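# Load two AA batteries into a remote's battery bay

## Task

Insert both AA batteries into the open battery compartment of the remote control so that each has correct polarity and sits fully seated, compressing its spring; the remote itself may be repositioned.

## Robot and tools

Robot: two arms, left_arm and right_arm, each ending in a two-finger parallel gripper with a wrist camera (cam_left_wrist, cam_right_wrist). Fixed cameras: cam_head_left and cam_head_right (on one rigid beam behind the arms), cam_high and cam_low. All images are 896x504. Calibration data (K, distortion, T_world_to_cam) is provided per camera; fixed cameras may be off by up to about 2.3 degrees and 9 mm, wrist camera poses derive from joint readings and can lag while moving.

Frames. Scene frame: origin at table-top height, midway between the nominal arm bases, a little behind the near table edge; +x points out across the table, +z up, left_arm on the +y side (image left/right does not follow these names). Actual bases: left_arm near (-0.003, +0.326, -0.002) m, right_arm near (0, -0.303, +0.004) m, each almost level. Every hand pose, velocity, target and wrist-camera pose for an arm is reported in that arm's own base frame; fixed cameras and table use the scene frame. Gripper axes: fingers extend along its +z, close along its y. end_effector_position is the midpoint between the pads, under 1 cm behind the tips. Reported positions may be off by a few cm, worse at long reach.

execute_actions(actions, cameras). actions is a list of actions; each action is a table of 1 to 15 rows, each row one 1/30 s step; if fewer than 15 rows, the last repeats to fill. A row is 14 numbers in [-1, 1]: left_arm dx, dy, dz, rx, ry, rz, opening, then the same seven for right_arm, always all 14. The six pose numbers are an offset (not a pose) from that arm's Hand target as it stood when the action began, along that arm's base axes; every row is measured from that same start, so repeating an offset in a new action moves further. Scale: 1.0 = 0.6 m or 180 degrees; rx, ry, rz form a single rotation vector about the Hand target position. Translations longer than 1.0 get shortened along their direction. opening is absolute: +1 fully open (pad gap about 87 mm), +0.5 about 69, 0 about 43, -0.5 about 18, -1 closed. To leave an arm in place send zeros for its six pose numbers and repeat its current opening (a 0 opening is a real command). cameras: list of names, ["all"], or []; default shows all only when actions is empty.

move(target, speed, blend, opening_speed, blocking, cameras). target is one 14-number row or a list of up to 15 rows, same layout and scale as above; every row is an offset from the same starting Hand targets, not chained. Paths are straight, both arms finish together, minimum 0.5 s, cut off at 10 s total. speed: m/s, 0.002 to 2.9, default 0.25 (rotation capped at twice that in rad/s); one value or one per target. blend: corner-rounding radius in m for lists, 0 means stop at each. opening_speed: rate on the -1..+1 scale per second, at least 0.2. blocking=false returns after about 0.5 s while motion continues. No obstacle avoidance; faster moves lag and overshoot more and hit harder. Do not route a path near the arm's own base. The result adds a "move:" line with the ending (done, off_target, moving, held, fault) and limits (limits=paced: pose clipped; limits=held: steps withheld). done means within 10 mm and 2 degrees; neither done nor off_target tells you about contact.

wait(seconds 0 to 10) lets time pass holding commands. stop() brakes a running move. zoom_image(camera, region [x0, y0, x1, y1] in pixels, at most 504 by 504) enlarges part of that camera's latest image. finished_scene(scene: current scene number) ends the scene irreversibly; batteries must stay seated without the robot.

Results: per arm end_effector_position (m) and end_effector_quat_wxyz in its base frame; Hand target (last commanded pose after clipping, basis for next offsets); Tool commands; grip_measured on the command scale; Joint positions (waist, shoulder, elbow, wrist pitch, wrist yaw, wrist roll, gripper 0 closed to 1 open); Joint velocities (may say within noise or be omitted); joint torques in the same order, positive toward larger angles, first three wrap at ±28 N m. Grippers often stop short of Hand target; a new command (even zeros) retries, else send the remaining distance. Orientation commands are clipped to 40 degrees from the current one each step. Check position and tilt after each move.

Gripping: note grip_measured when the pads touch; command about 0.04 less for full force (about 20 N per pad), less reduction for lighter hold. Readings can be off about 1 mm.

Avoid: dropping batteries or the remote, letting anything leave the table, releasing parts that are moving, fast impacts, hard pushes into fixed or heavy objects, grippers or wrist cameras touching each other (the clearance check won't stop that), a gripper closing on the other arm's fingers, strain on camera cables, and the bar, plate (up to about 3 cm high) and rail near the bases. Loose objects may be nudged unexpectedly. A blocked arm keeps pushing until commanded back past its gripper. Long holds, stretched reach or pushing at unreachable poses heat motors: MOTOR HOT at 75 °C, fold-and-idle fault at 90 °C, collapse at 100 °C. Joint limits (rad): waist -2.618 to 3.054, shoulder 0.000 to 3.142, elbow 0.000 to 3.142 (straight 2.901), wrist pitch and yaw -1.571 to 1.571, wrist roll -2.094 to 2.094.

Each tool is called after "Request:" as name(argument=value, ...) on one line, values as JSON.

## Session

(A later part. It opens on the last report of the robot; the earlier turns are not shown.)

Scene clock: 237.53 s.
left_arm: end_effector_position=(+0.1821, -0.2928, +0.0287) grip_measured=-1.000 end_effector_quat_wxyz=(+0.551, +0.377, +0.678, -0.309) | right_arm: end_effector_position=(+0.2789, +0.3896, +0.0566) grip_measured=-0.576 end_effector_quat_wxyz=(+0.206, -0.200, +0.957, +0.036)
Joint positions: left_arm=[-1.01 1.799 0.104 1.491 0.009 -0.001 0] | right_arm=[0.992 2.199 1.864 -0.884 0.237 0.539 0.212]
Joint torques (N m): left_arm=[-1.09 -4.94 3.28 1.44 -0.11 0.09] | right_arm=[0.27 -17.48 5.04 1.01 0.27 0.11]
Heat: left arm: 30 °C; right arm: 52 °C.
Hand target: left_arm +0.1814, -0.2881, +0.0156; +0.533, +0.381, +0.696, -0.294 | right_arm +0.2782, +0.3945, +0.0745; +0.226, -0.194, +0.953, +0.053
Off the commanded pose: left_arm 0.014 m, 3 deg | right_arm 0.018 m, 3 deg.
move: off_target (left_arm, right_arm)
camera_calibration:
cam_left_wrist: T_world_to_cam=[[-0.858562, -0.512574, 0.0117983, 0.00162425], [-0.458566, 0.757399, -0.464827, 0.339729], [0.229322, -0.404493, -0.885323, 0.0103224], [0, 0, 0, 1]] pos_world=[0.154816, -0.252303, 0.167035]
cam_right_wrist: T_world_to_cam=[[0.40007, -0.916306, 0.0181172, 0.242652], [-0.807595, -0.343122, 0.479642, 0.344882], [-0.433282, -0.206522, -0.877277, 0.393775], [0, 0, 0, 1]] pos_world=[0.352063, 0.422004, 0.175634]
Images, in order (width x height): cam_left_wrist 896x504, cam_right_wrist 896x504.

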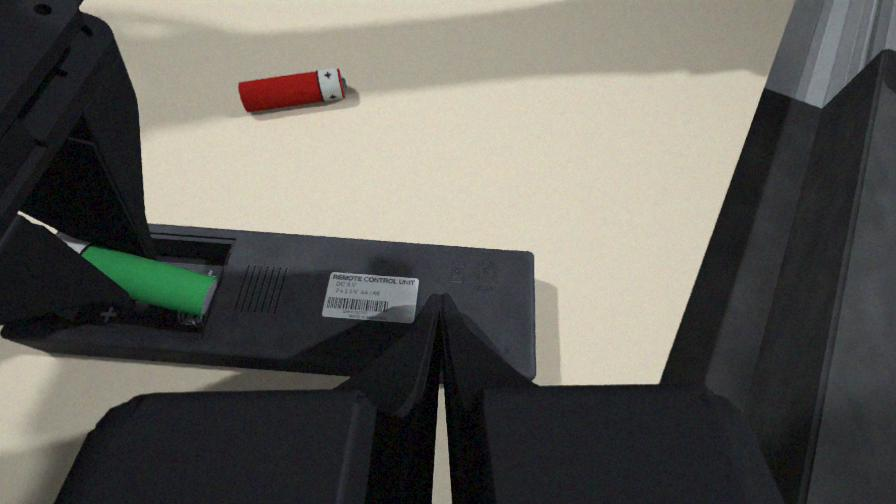

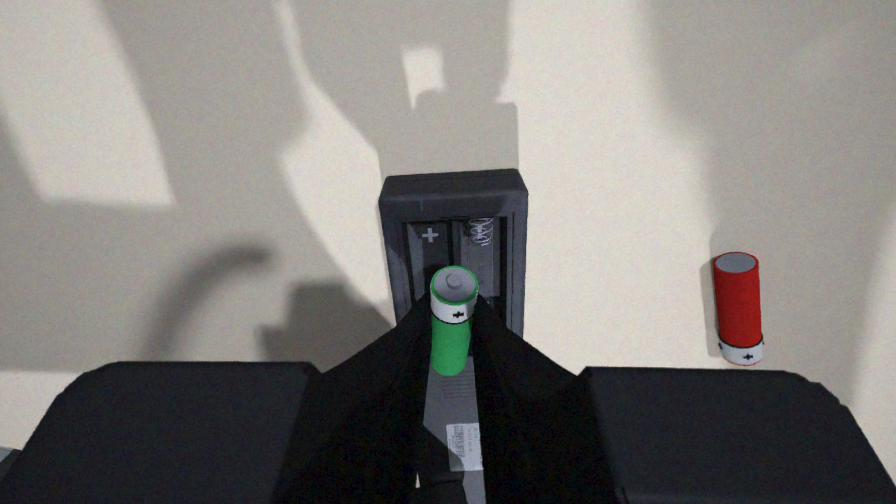

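Request:
move(target=[[0,0,0,0,0,0,-1,0.0,0.0,0.02,0,0,0,-0.85],[0,0,0,0,0,0,-1,0.018,0.019,0.012,0.013,-0.03,-0.012,-0.85]], speed=0.06, cameras=["cam_left_wrist","cam_right_wrist"])

Request:
zoom_image(camera="cam_left_wrist", region=[0, 180, 250, 360])

Request:
zoom_image(camera="cam_right_wrist", region=[330, 170, 580, 420])

Scene clock: 240.10 s.
left_arm: end_effector_position=(+0.1821, -0.2928, +0.0287) grip_measured=-1.000 end_effector_quat_wxyz=(+0.551, +0.377, +0.678, -0.309) | right_arm: end_effector_position=(+0.2877, +0.4003, +0.0605) grip_measured=-0.576 end_effector_quat_wxyz=(+0.251, -0.186, +0.949, +0.039)
Joint positions: left_arm=[-1.01 1.799 0.104 1.491 0.009 -0.001 0] | right_arm=[1.013 2.188 1.839 -0.804 0.308 0.56 0.212]
Joint torques (N m): left_arm=[-1.09 -5.03 3.26 1.46 -0.11 0.1] | right_arm=[0.17 -17.81 5.23 1.12 0.38 0.17]
Heat: left arm: 30 °C; right arm: 53 °C.
Hand target: left_arm +0.1814, -0.2881, +0.0156; +0.533, +0.381, +0.696, -0.294 | right_arm +0.2890, +0.4059, +0.0815; +0.275, -0.174, +0.944, +0.059
Off the commanded pose: left_arm 0.014 m, 3 deg | right_arm 0.022 m, 4 deg.
move: off_target (left_arm, right_arm)
camera_calibration:
cam_left_wrist: T_world_to_cam=[[-0.858562, -0.512574, 0.0117983, 0.00162425], [-0.458566, 0.757399, -0.464827, 0.339729], [0.229322, -0.404493, -0.885323, 0.0103224], [0, 0, 0, 1]] pos_world=[0.154816, -0.252303, 0.167035]
cam_right_wrist: T_world_to_cam=[[0.374571, -0.926856, 0.0251971, 0.259814], [-0.854742, -0.334641, 0.396776, 0.368997], [-0.359322, -0.170158, -0.917569, 0.369805], [0, 0, 0, 1]] pos_world=[0.350958, 0.427217, 0.186366]
Images, in order (width x height): cam_left_wrist 896x504, cam_right_wrist 896x504.

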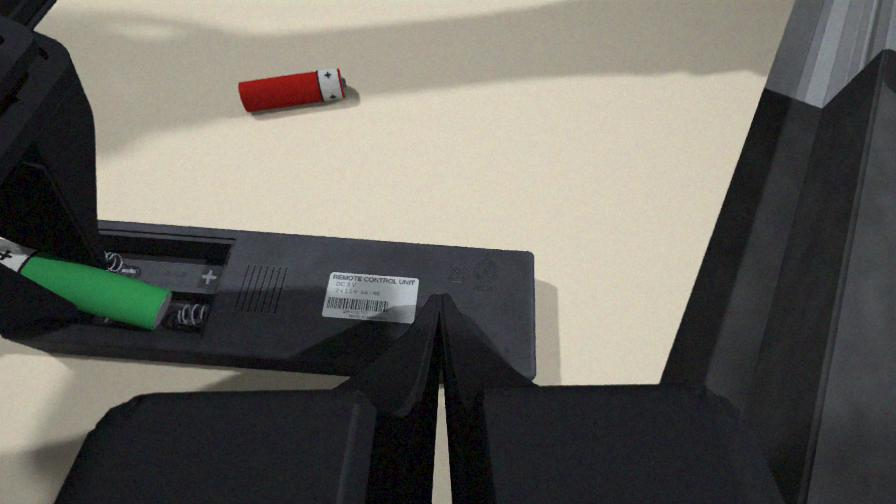

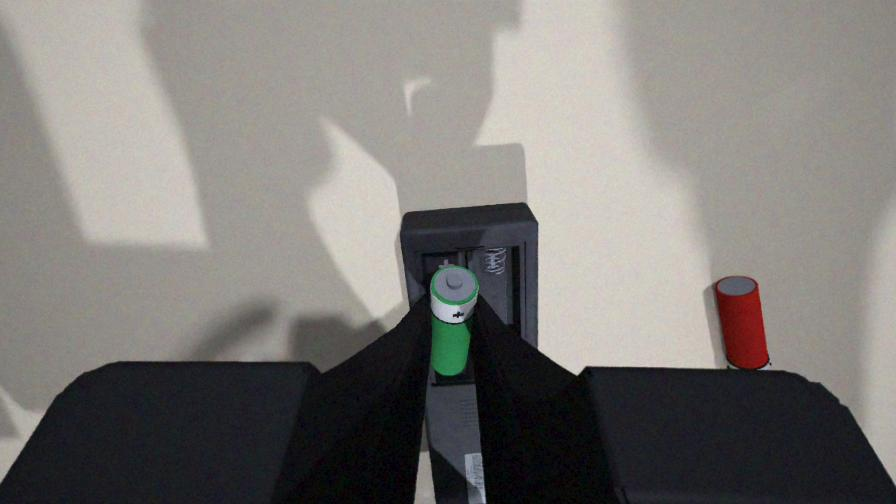

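Scaled by 2.016 from the camera's 896x504 image, which has a finer 1280x720 frame.

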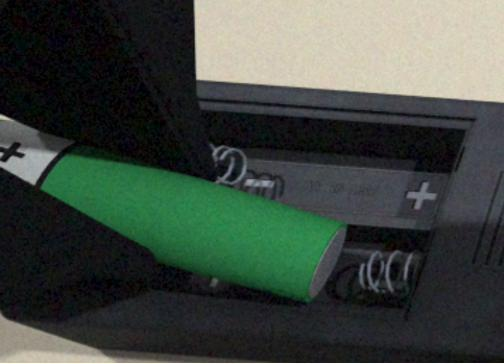

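Scaled by 2.016 from the camera's 896x504 image, which has a finer 1280x720 frame.

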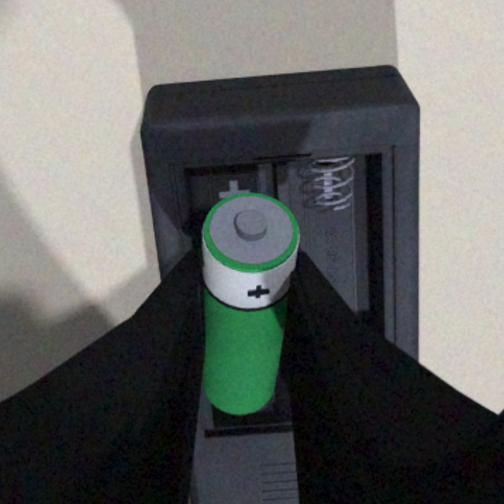

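Request:
move(target=[[0,0,0,0,0,0,-1,-0.004,-0.002,-0.022,0,0,0,-0.85]], speed=0.05, cameras=["cam_left_wrist","cam_right_wrist"])

Request:
zoom_image(camera="cam_left_wrist", region=[0, 180, 250, 360])

Request:
zoom_image(camera="cam_right_wrist", region=[330, 170, 580, 420])

Scene clock: 241.17 s.
left_arm: end_effector_position=(+0.1821, -0.2928, +0.0287) grip_measured=-1.000 end_effector_quat_wxyz=(+0.551, +0.377, +0.678, -0.309) | right_arm: end_effector_position=(+0.2885, +0.3989, +0.0506) grip_measured=-0.576 end_effector_quat_wxyz=(+0.257, -0.183, +0.948, +0.040)
Joint positions: left_arm=[-1.01 1.799 0.104 1.491 0.009 -0.001 0] | right_arm=[1.013 2.18 1.783 -0.745 0.317 0.562 0.212]
Joint torques (N m): left_arm=[-1.02 -4.93 3.29 1.45 -0.1 0.08] | right_arm=[0.49 -17.31 5.07 1.13 0.31 0.17]
Heat: left arm: 30 °C; right arm: 54 °C.
Hand target: left_arm +0.1814, -0.2881, +0.0156; +0.533, +0.381, +0.696, -0.294 | right_arm +0.2866, +0.4047, +0.0684; +0.275, -0.174, +0.944, +0.059
Off the commanded pose: left_arm 0.014 m, 3 deg | right_arm 0.019 m, 3 deg.
move: off_target (left_arm, right_arm)
camera_calibration:
cam_left_wrist: T_world_to_cam=[[-0.858562, -0.512574, 0.0117983, 0.00162425], [-0.458566, 0.757399, -0.464827, 0.339729], [0.229322, -0.404493, -0.885323, 0.0103224], [0, 0, 0, 1]] pos_world=[0.154816, -0.252303, 0.167035]
cam_right_wrist: T_world_to_cam=[[0.369529, -0.928907, 0.024082, 0.26089], [-0.861054, -0.332563, 0.384692, 0.374763], [-0.349335, -0.162891, -0.922731, 0.355243], [0, 0, 0, 1]] pos_world=[0.350384, 0.42484, 0.177342]
Images, in order (width x height): cam_left_wrist 896x504, cam_right_wrist 896x504.

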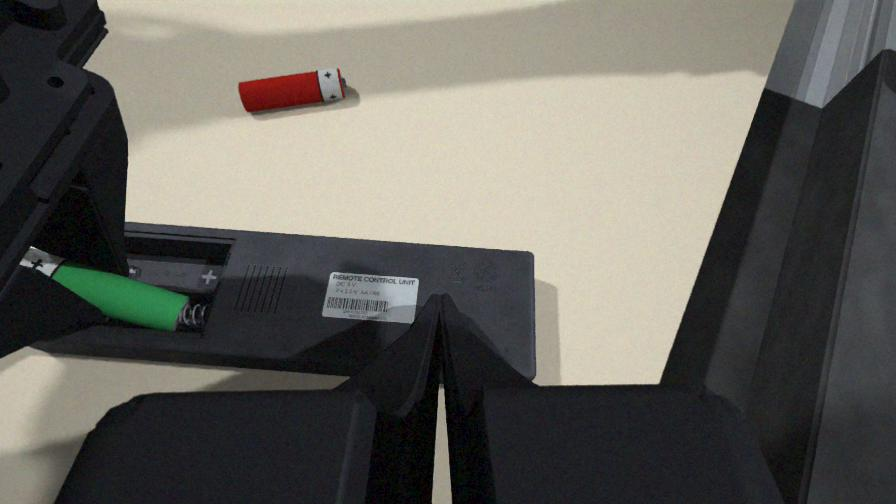

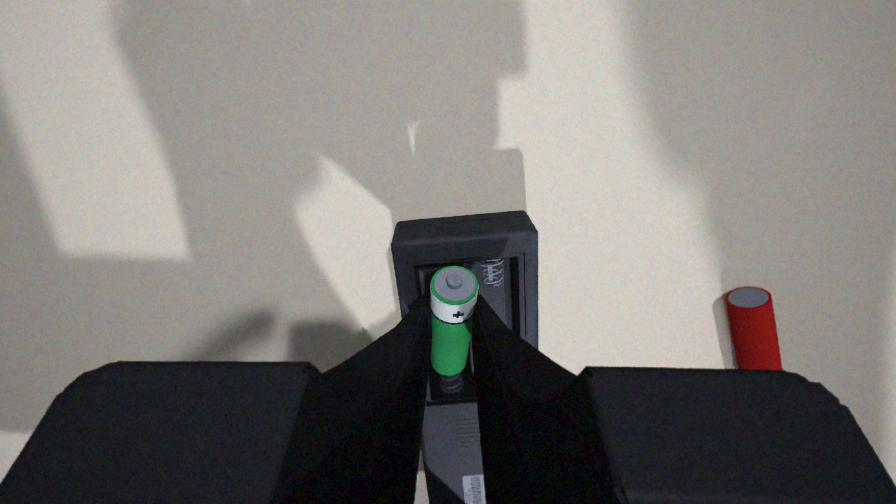

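Scaled by 2.016 from the camera's 896x504 image, which has a finer 1280x720 frame.

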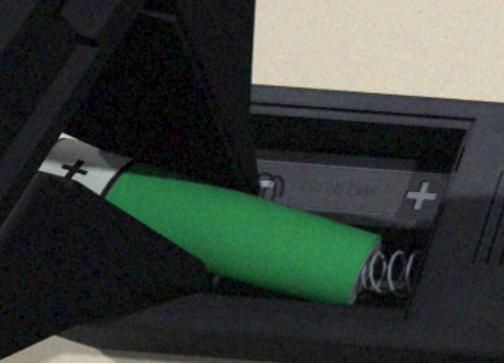

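Scaled by 2.016 from the camera's 896x504 image, which has a finer 1280x720 frame.

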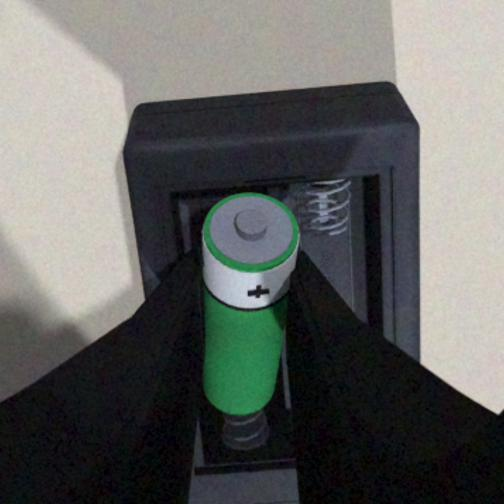

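Request:
move(target=[[0,0,0,0,0,0,-1,-0.03,-0.014,-0.01,0,0,0,-0.85]], speed=0.05, cameras=["cam_left_wrist","cam_right_wrist"])

Request:
zoom_image(camera="cam_left_wrist", region=[0, 180, 250, 360])

Request:
zoom_image(camera="cam_right_wrist", region=[330, 170, 580, 420])

Scene clock: 249.20 s.
left_arm: end_effector_position=(+0.1817, -0.2931, +0.0287) grip_measured=-1.000 end_effector_quat_wxyz=(+0.550, +0.378, +0.677, -0.310) | right_arm: end_effector_position=(+0.2801, +0.3977, +0.0517) grip_measured=-0.576 end_effector_quat_wxyz=(+0.278, -0.175, +0.943, +0.051)
Joint positions: left_arm=[-1.01 1.799 0.104 1.491 0.012 -0.001 0] | right_arm=[1.034 2.117 1.672 -0.656 0.343 0.585 0.212]
Joint torques (N m): left_arm=[-1.06 -4.97 3.23 1.44 -0.14 0.11] | right_arm=[0.87 -16.39 4.59 0.81 0.14 0.18]
Heat: left arm: 29 °C; right arm: 57 °C.
Hand target: left_arm +0.1814, -0.2881, +0.0156; +0.533, +0.382, +0.696, -0.294 | right_arm +0.2686, +0.3963, +0.0624; +0.275, -0.174, +0.944, +0.059
Off the commanded pose: left_arm 0.014 m, 3 deg | right_arm 0.016 m, 1 deg.
move: off_target (left_arm, right_arm)
camera_calibration:
cam_left_wrist: T_world_to_cam=[[-0.860078, -0.51001, 0.012473, 0.0020378], [-0.456579, 0.758606, -0.464814, 0.339739], [0.227598, -0.405471, -0.88532, 0.0103296], [0, 0, 0, 1]] pos_world=[0.154519, -0.2525, 0.167035]
cam_right_wrist: T_world_to_cam=[[0.359898, -0.93297, 0.00634871, 0.268104], [-0.878018, -0.336383, 0.340488, 0.375297], [-0.315529, -0.128115, -0.940227, 0.33071], [0, 0, 0, 1]] pos_world=[0.337376, 0.418745, 0.181457]
Images, in order (width x height): cam_left_wrist 896x504, cam_right_wrist 896x504.

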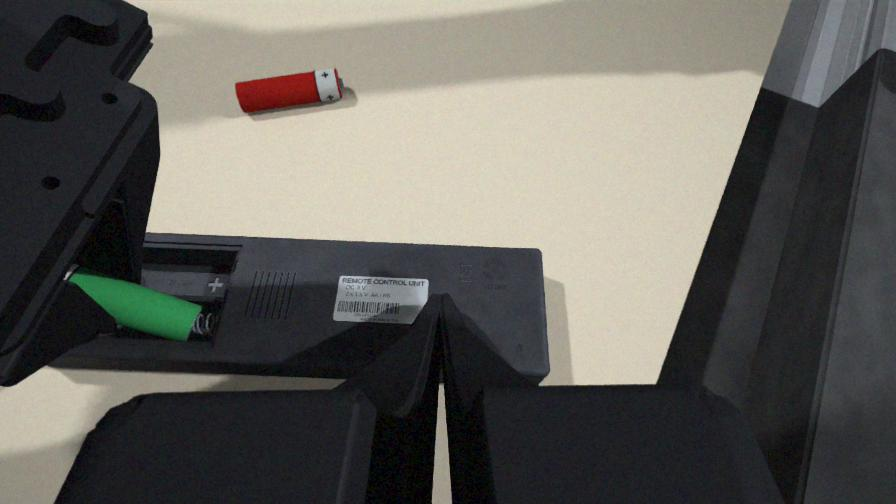

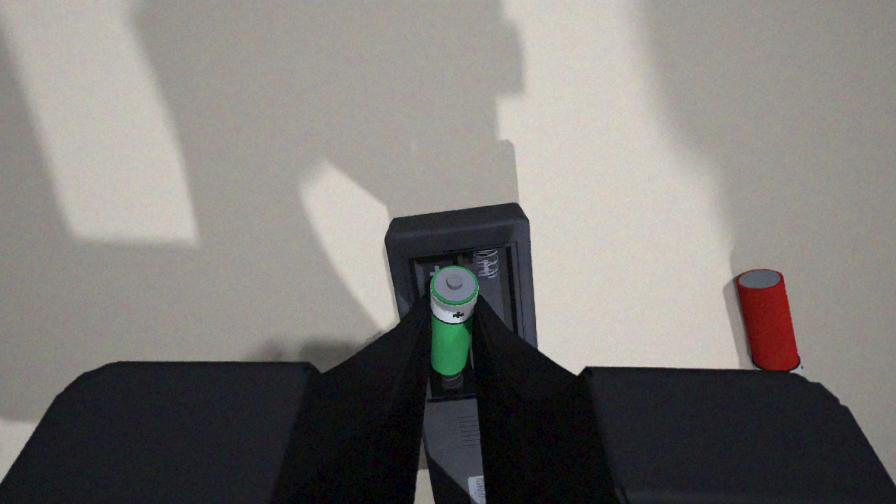

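Scaled by 2.016 from the camera's 896x504 image, which has a finer 1280x720 frame.

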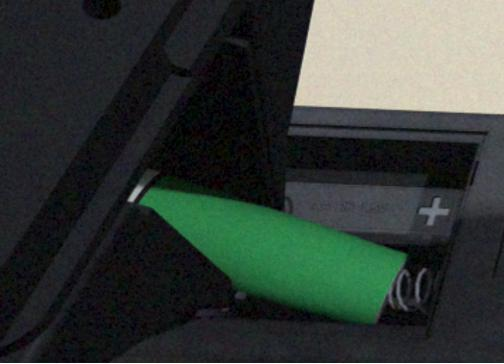

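Scaled by 2.016 from the camera's 896x504 image, which has a finer 1280x720 frame.

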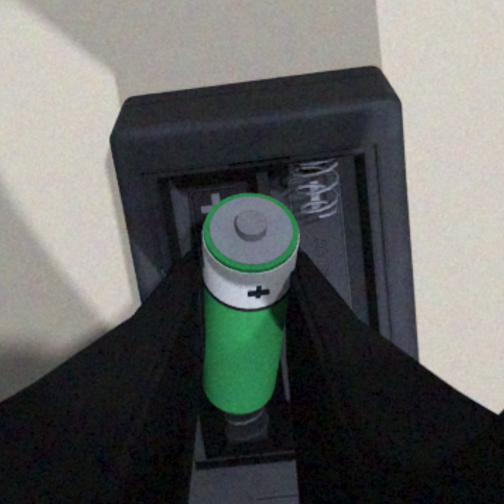

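Request:
move(target=[[0,0,0,0,0,0,-1,-0.004,-0.004,-0.03,-0.03,0.095,-0.02,-0.85]], speed=0.08, cameras=["cam_left_wrist","cam_right_wrist"])

Request:
zoom_image(camera="cam_left_wrist", region=[0, 180, 250, 360])

Request:
zoom_image(camera="cam_right_wrist", region=[330, 170, 580, 420])

Scene clock: 252.03 s.
left_arm: end_effector_position=(+0.1814, -0.2932, +0.0287) grip_measured=-1.000 end_effector_quat_wxyz=(+0.550, +0.378, +0.677, -0.310) | right_arm: end_effector_position=(+0.2790, +0.3985, +0.0479) grip_measured=-0.576 end_effector_quat_wxyz=(+0.160, -0.149, +0.975, +0.039)
Joint positions: left_arm=[-1.01 1.799 0.104 1.491 0.013 -0.001 0] | right_arm=[0.974 2.307 2.024 -1.009 0.18 0.645 0.212]
Joint torques (N m): left_arm=[-1.05 -5 3.25 1.44 -0.17 0.09] | right_arm=[-0.38 -12.19 8.31 0.12 -0.29 0.18]
Heat: left arm: 29 °C; right arm: 57 °C.
Hand target: left_arm +0.1814, -0.2881, +0.0156; +0.533, +0.382, +0.696, -0.294 | right_arm +0.2661, +0.3938, +0.0442; +0.125, -0.147, +0.981, +0.031
Off the commanded pose: left_arm 0.014 m, 3 deg | right_arm 0.014 m, 4 deg.
move: off_target (left_arm, right_arm)
camera_calibration:
cam_left_wrist: T_world_to_cam=[[-0.860863, -0.508677, 0.0127324, 0.00231754], [-0.455494, 0.759223, -0.464871, 0.339766], [0.226803, -0.40599, -0.885287, 0.0102981], [0, 0, 0, 1]] pos_world=[0.154421, -0.252599, 0.167035]
cam_right_wrist: T_world_to_cam=[[0.306979, -0.951452, -0.0224464, 0.292754], [-0.785998, -0.266754, 0.557718, 0.312077], [-0.536629, -0.153565, -0.829727, 0.393369], [0, 0, 0, 1]] pos_world=[0.366516, 0.422197, 0.158909]
Images, in order (width x height): cam_left_wrist 896x504, cam_right_wrist 896x504.

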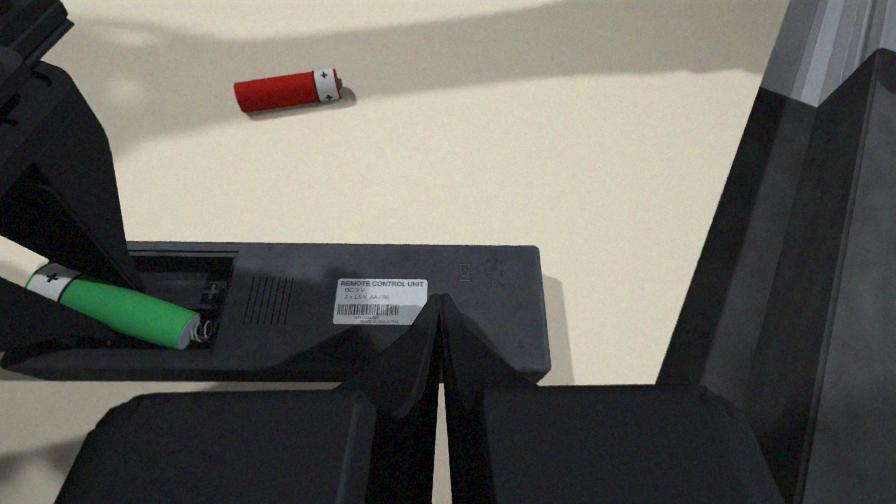

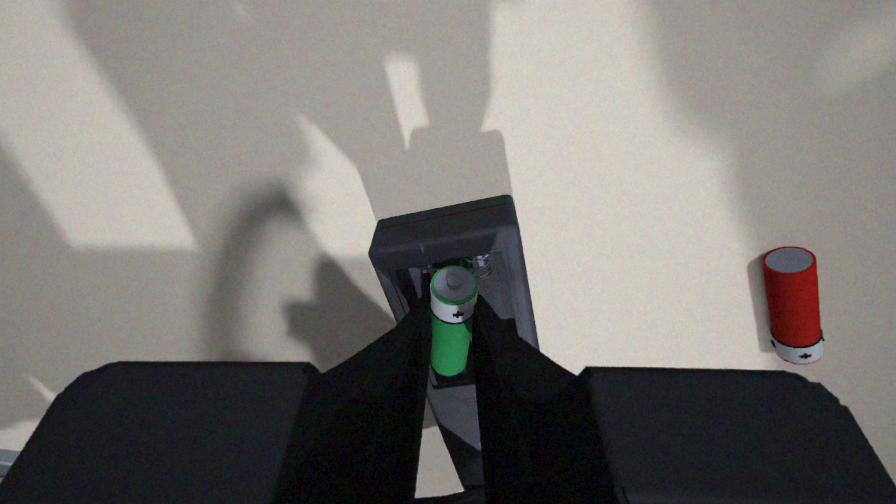

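Scaled by 2.016 from the camera's 896x504 image, which has a finer 1280x720 frame.

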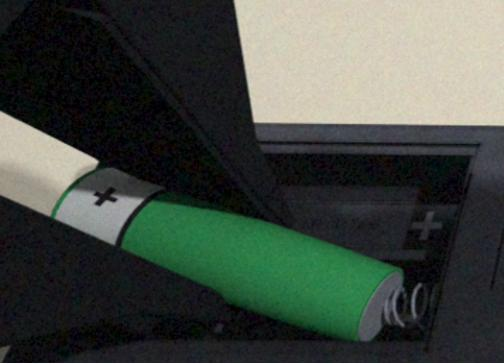

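Scaled by 2.016 from the camera's 896x504 image, which has a finer 1280x720 frame.

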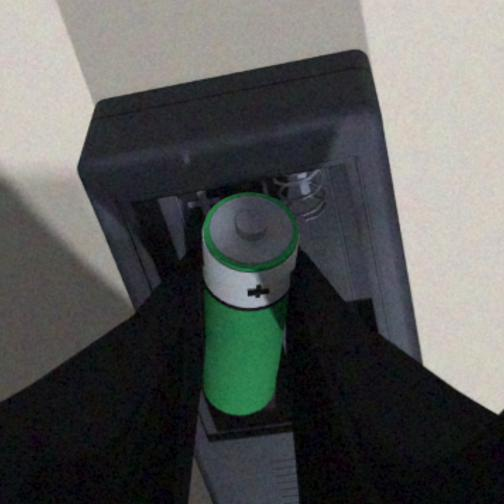

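Request:
move(target=[[0,0,0,0,0,0,-1,-0.0,-0.0,-0.025,-0.012,0.04,0.01,-0.85]], speed=0.06, cameras=["cam_left_wrist","cam_right_wrist"])

Request:
zoom_image(camera="cam_left_wrist", region=[0, 180, 250, 360])

Request:
zoom_image(camera="cam_right_wrist", region=[330, 170, 580, 420])

Scene clock: 253.90 s.
left_arm: end_effector_position=(+0.1813, -0.2933, +0.0287) grip_measured=-1.000 end_effector_quat_wxyz=(+0.550, +0.379, +0.677, -0.310) | right_arm: end_effector_position=(+0.2790, +0.3987, +0.0452) grip_measured=-0.577 end_effector_quat_wxyz=(+0.100, -0.152, +0.983, +0.036)
Joint positions: left_arm=[-1.01 1.799 0.104 1.491 0.014 -0.001 0] | right_arm=[0.943 2.429 2.235 -1.185 0.092 0.627 0.211]
Joint torques (N m): left_arm=[-1.05 -5.03 3.22 1.44 -0.16 0.09] | right_arm=[-0.42 -10.62 6.94 0.18 -0.34 -0.11]
Heat: left arm: 29 °C; right arm: 56 °C.
Hand target: left_arm +0.1814, -0.2882, +0.0156; +0.533, +0.382, +0.696, -0.294 | right_arm +0.2662, +0.3938, +0.0294; +0.060, -0.162, +0.985, +0.024
Off the commanded pose: left_arm 0.014 m, 3 deg | right_arm 0.021 m, 5 deg.
move: off_target (left_arm, right_arm)
camera_calibration:
cam_left_wrist: T_world_to_cam=[[-0.861241, -0.508033, 0.0129045, 0.002425], [-0.454985, 0.759503, -0.464914, 0.33972], [0.22639, -0.406274, -0.885262, 0.0103087], [0, 0, 0, 1]] pos_world=[0.154322, -0.252598, 0.167035]
cam_right_wrist: T_world_to_cam=[[0.309996, -0.950111, -0.034532, 0.291938], [-0.712589, -0.256236, 0.653115, 0.284607], [-0.62938, -0.177856, -0.756471, 0.423527], [0, 0, 0, 1]] pos_world=[0.378868, 0.425627, 0.144585]
Images, in order (width x height): cam_left_wrist 896x504, cam_right_wrist 896x504.

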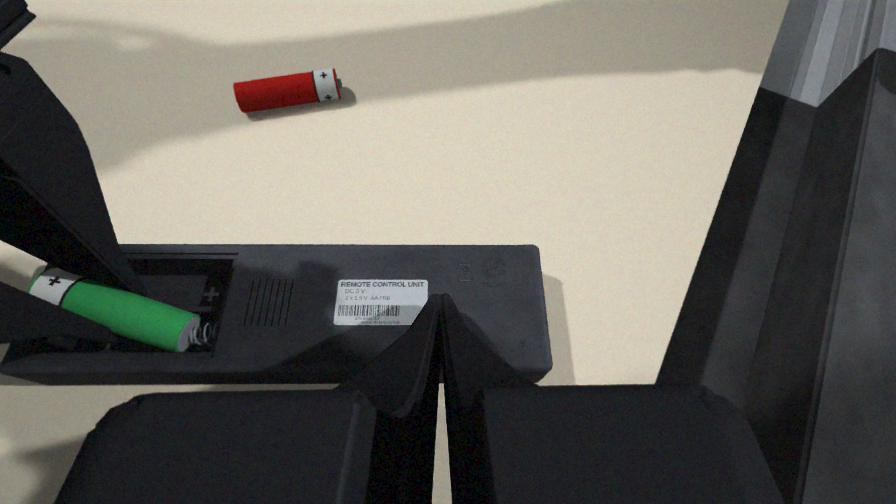

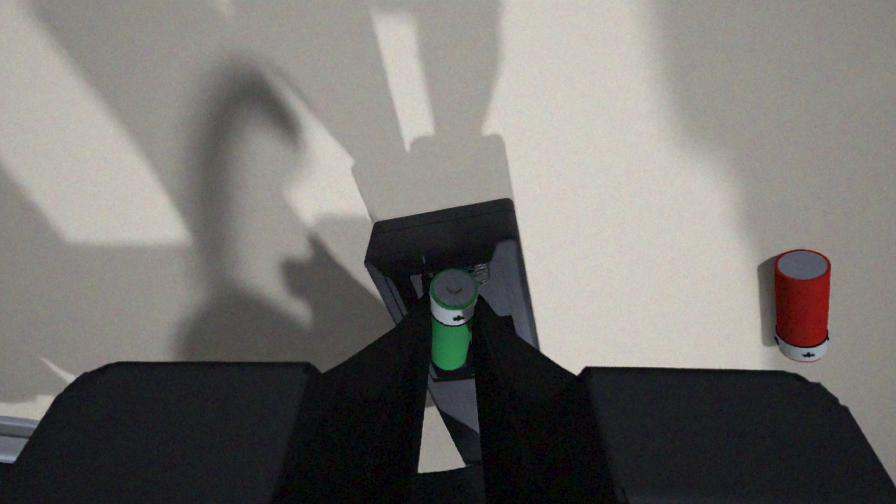

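Scaled by 2.016 from the camera's 896x504 image, which has a finer 1280x720 frame.

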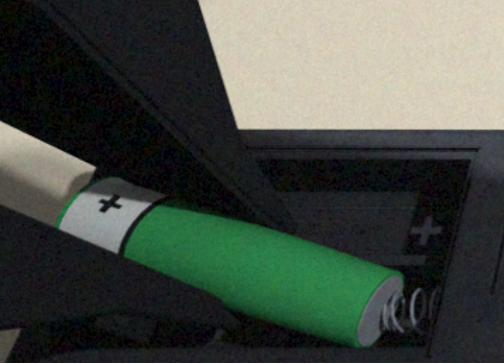

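Scaled by 2.016 from the camera's 896x504 image, which has a finer 1280x720 frame.

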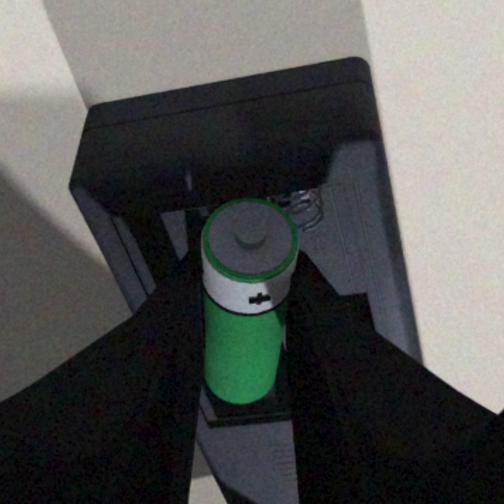

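Request:
wait(seconds=0, cameras=["cam_low","cam_high"])

Request:
zoom_image(camera="cam_low", region=[510, 230, 600, 300])

Request:
zoom_image(camera="cam_high", region=[460, 190, 560, 270])

Scene clock: 254.27 s.
left_arm: end_effector_position=(+0.1813, -0.2933, +0.0287) grip_measured=-1.000 end_effector_quat_wxyz=(+0.550, +0.379, +0.677, -0.310) | right_arm: end_effector_position=(+0.2790, +0.3986, +0.0450) grip_measured=-0.577 end_effector_quat_wxyz=(+0.100, -0.152, +0.983, +0.035)
Joint positions: left_arm=[-1.01 1.799 0.104 1.491 0.014 -0.001 0] | right_arm=[0.943 2.429 2.235 -1.185 0.092 0.627 0.211]
Joint torques (N m): left_arm=[-1.03 -4.93 3.25 1.45 -0.15 0.1] | right_arm=[-0.4 -10.65 6.9 0.19 -0.35 -0.1]
Heat: left arm: 29 °C; right arm: 56 °C.
Hand target: left_arm +0.1814, -0.2882, +0.0156; +0.533, +0.382, +0.696, -0.294 | right_arm +0.2662, +0.3938, +0.0292; +0.060, -0.162, +0.985, +0.023
Tool commands: left_gripper/opening=-1.0 right_gripper/opening=-0.85
Off the commanded pose: left_arm 0.014 m, 3 deg | right_arm 0.021 m, 5 deg.
Images, in order (width x height): cam_high 896x504, cam_low 896x504.

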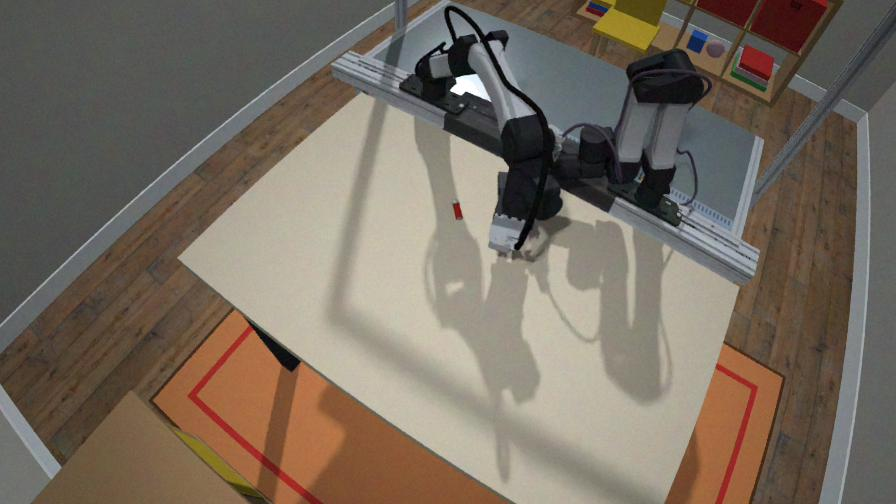

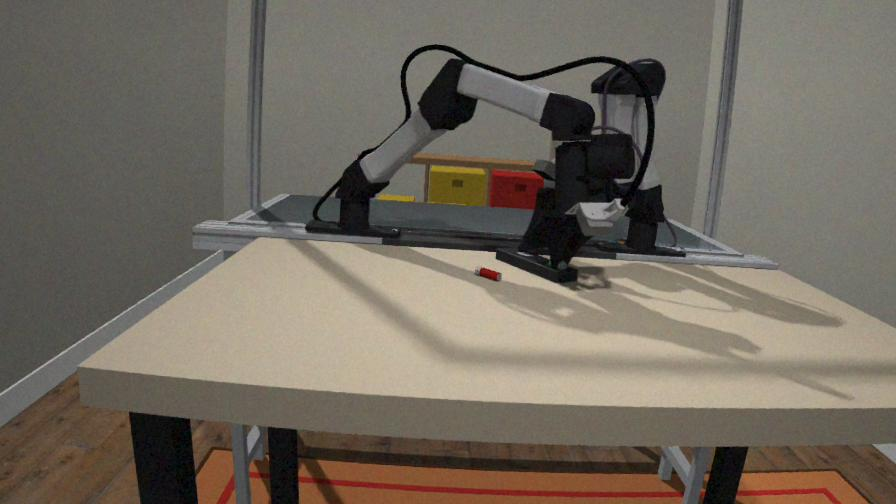

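Scaled by 5.600 from the camera's 896x504 image, which has a finer 1280x720 frame.

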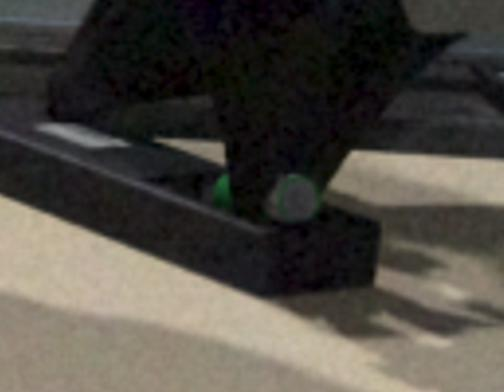

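Scaled by 5.040 from the camera's 896x504 image, which has a finer 1280x720 frame.

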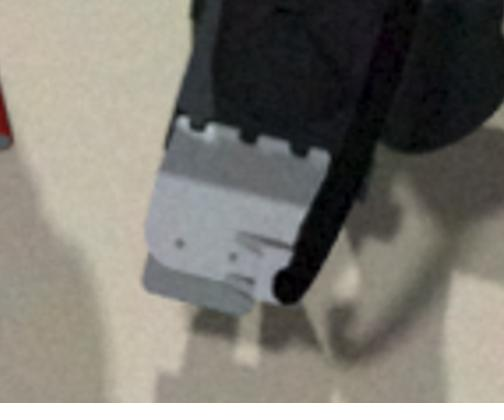

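Request:
move(target=[[0,0,0,0,0,0,-1,0.02,0.01,0.02,0,0,0,-0.85],[0,0,0,0,0,0,-1,0.02,0.01,0.02,0,0,0,-0.4],[0,0,0,0,0,0,-1,0.02,0.01,0.12,0.03,-0.07,0,-0.4]], speed=0.06, opening_speed=0.6, cameras=["cam_left_wrist","cam_right_wrist"])

Request:
zoom_image(camera="cam_left_wrist", region=[0, 180, 250, 360])

Request:
zoom_image(camera="cam_right_wrist", region=[330, 130, 580, 380])

Scene clock: 260.43 s.
left_arm: end_effector_position=(+0.1817, -0.2931, +0.0287) grip_measured=-1.000 end_effector_quat_wxyz=(+0.550, +0.378, +0.677, -0.309) | right_arm: end_effector_position=(+0.2776, +0.3958, +0.0830) grip_measured=-0.400 end_effector_quat_wxyz=(+0.153, -0.167, +0.973, +0.036)
Joint positions: left_arm=[-1.01 1.799 0.104 1.491 0.011 -0.001 0] | right_arm=[0.972 2.316 2.181 -1.168 0.169 0.61 0.3]
Joint torques (N m): left_arm=[-1.05 -4.97 3.23 1.44 -0.12 0.1] | right_arm=[0.13 -18.29 5 0.84 0.28 0.11]
Heat: left arm: 29 °C; right arm: 56 °C.
Hand target: left_arm +0.1814, -0.2882, +0.0156; +0.533, +0.382, +0.696, -0.294 | right_arm +0.2782, +0.3999, +0.1014; +0.175, -0.160, +0.970, +0.052
Off the commanded pose: left_arm 0.014 m, 3 deg | right_arm 0.019 m, 3 deg.
move: off_target (left_arm, right_arm)
camera_calibration:
cam_left_wrist: T_world_to_cam=[[-0.859903, -0.510308, 0.0124014, 0.00203288], [-0.45681, 0.758459, -0.464827, 0.339785], [0.227799, -0.405371, -0.885315, 0.0103], [0, 0, 0, 1]] pos_world=[0.154619, -0.2525, 0.167035]
cam_right_wrist: T_world_to_cam=[[0.338576, -0.940842, -0.013519, 0.277706], [-0.770752, -0.285551, 0.569563, 0.292862], [-0.539729, -0.182421, -0.821836, 0.433046], [0, 0, 0, 1]] pos_world=[0.365427, 0.423901, 0.192844]
Images, in order (width x height): cam_left_wrist 896x504, cam_right_wrist 896x504.

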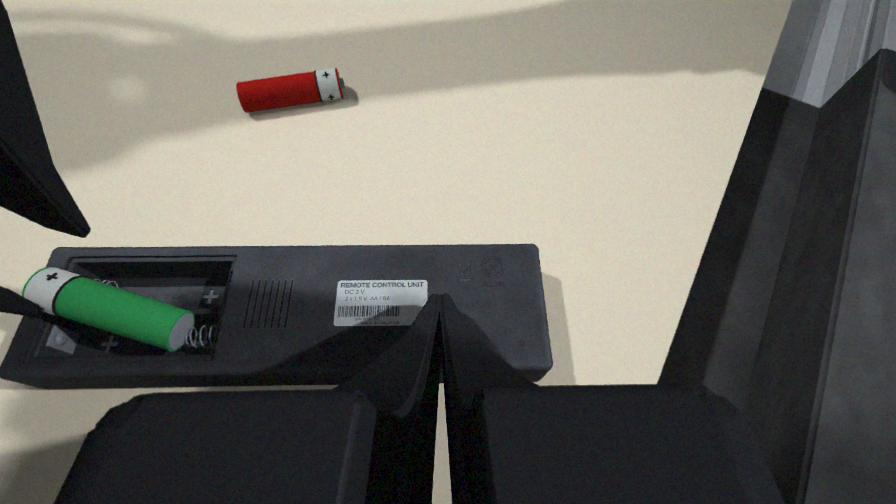

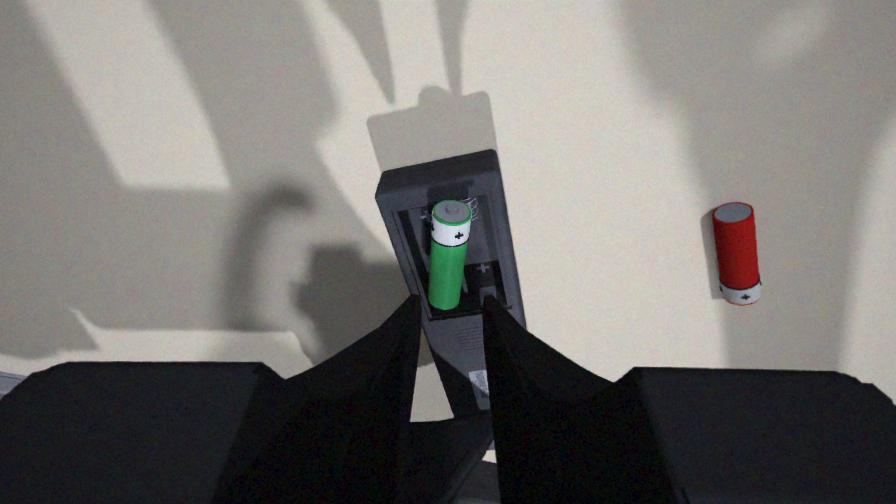

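Scaled by 2.016 from the camera's 896x504 image, which has a finer 1280x720 frame.

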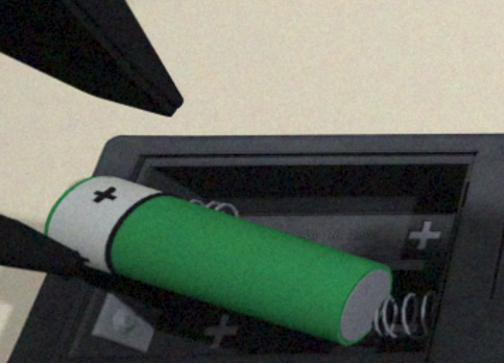

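Scaled by 2.016 from the camera's 896x504 image, which has a finer 1280x720 frame.

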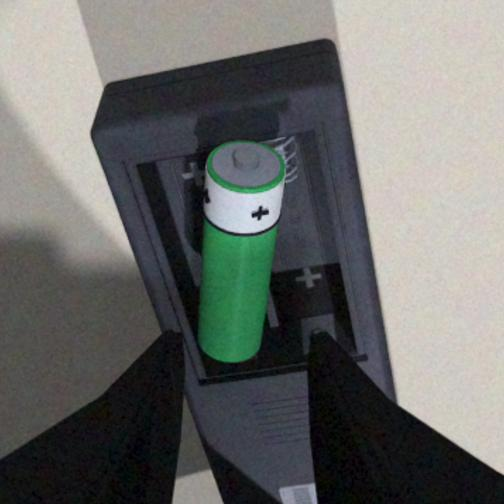

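Request:
move(target=[[0,0,0,0,0,0,-1,-0.03,-0.08,0.08,0,0,0,-1]], speed=0.15, cameras=["cam_left_wrist","cam_right_wrist","cam_low","cam_head_left","cam_high"])

Request:
zoom_image(camera="cam_left_wrist", region=[0, 200, 250, 380])

Request:
zoom_image(camera="cam_low", region=[510, 230, 600, 300])

Request:
zoom_image(camera="cam_high", region=[460, 190, 560, 270])

Scene clock: 263.67 s.
left_arm: end_effector_position=(+0.1817, -0.2931, +0.0287) grip_measured=-1.000 end_effector_quat_wxyz=(+0.550, +0.378, +0.677, -0.309) | right_arm: end_effector_position=(+0.2629, +0.3616, +0.1420) grip_measured=-0.964 end_effector_quat_wxyz=(+0.176, -0.157, +0.970, +0.057)
Joint positions: left_arm=[-1.01 1.799 0.104 1.491 0.011 -0.001 0] | right_arm=[0.956 2.083 2.03 -1.184 0.169 0.606 0.018]
Joint torques (N m): left_arm=[-1.09 -4.97 3.25 1.46 -0.12 0.1] | right_arm=[-1.06 -14.75 5.04 0.59 0.18 -0.11]
Heat: left arm: 29 °C; right arm: 58 °C.
Hand target: left_arm +0.1814, -0.2882, +0.0156; +0.533, +0.382, +0.696, -0.294 | right_arm +0.2602, +0.3519, +0.1494; +0.175, -0.160, +0.970, +0.052
Off the commanded pose: left_arm 0.014 m, 3 deg | right_arm 0.013 m, 1 deg.
move: off_target (left_arm, right_arm)
camera_calibration:
cam_left_wrist: T_world_to_cam=[[-0.859903, -0.510308, 0.0124014, 0.00203288], [-0.45681, 0.758459, -0.464827, 0.339785], [0.227799, -0.405371, -0.885315, 0.0103], [0, 0, 0, 1]] pos_world=[0.154619, -0.2525, 0.167035]
cam_right_wrist: T_world_to_cam=[[0.328599, -0.94316, -0.0497225, 0.259869], [-0.794984, -0.30463, 0.524595, 0.257866], [-0.509924, -0.132853, -0.849898, 0.445549], [0, 0, 0, 1]] pos_world=[0.346803, 0.382844, 0.256317]
Images, in order (width x height): cam_head_left 896x504, cam_high 896x504, cam_low 896x504, cam_left_wrist 896x504, cam_right_wrist 896x504.

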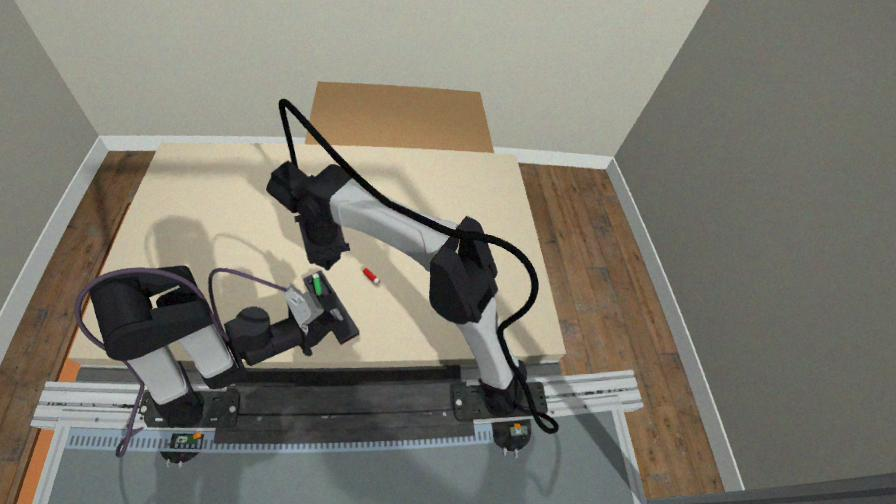

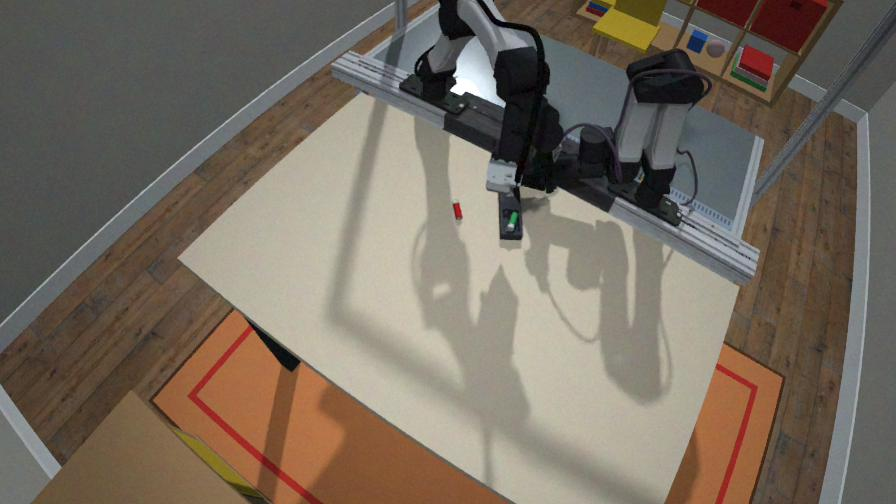

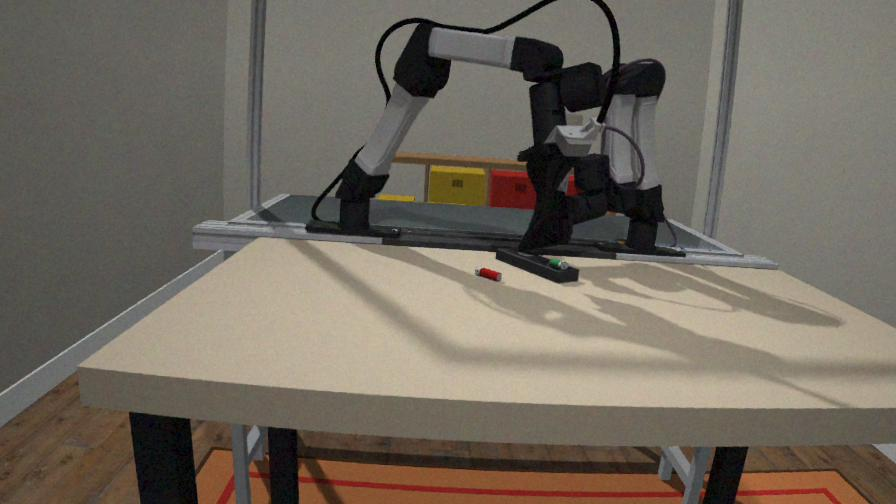

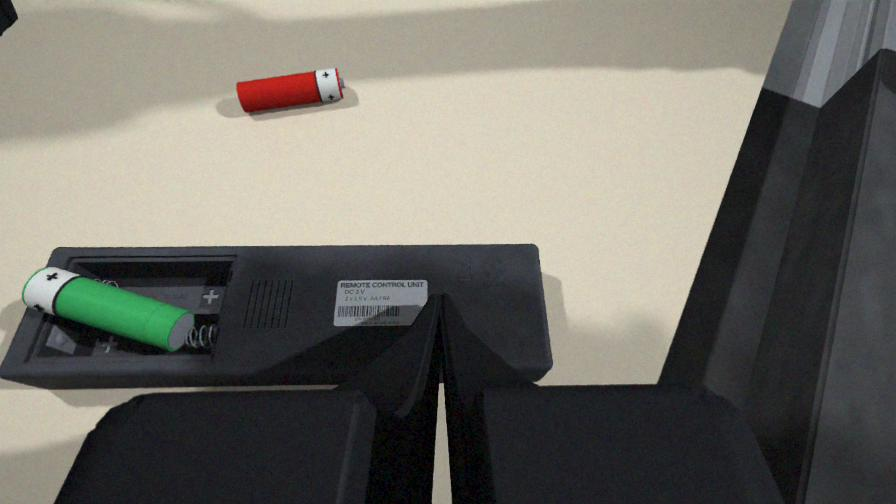

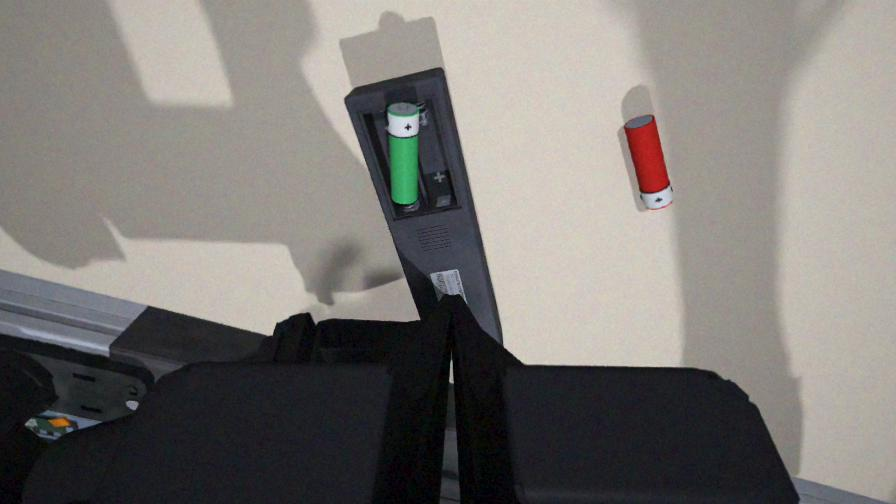

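Scaled by 2.016 from the camera's 896x504 image, which has a finer 1280x720 frame.

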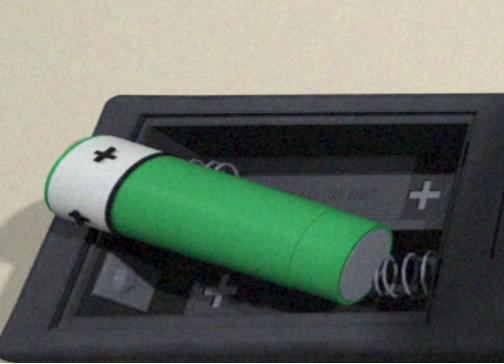

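Scaled by 5.600 from the camera's 896x504 image, which has a finer 1280x720 frame.

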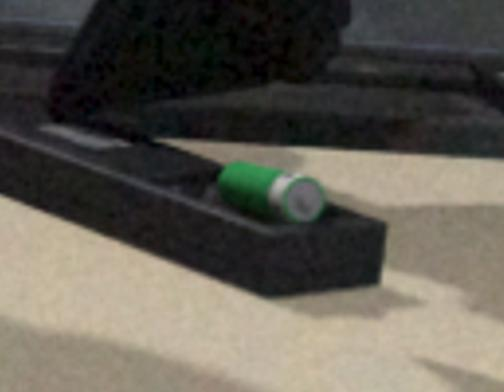

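Scaled by 5.040 from the camera's 896x504 image, which has a finer 1280x720 frame.

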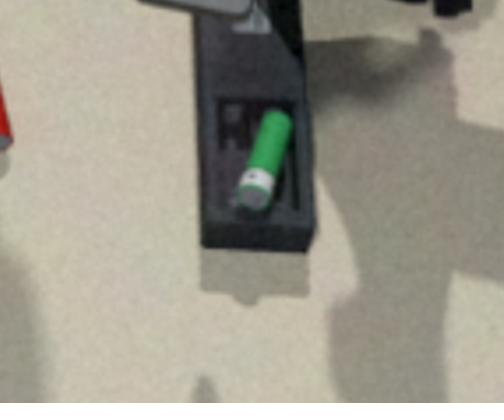

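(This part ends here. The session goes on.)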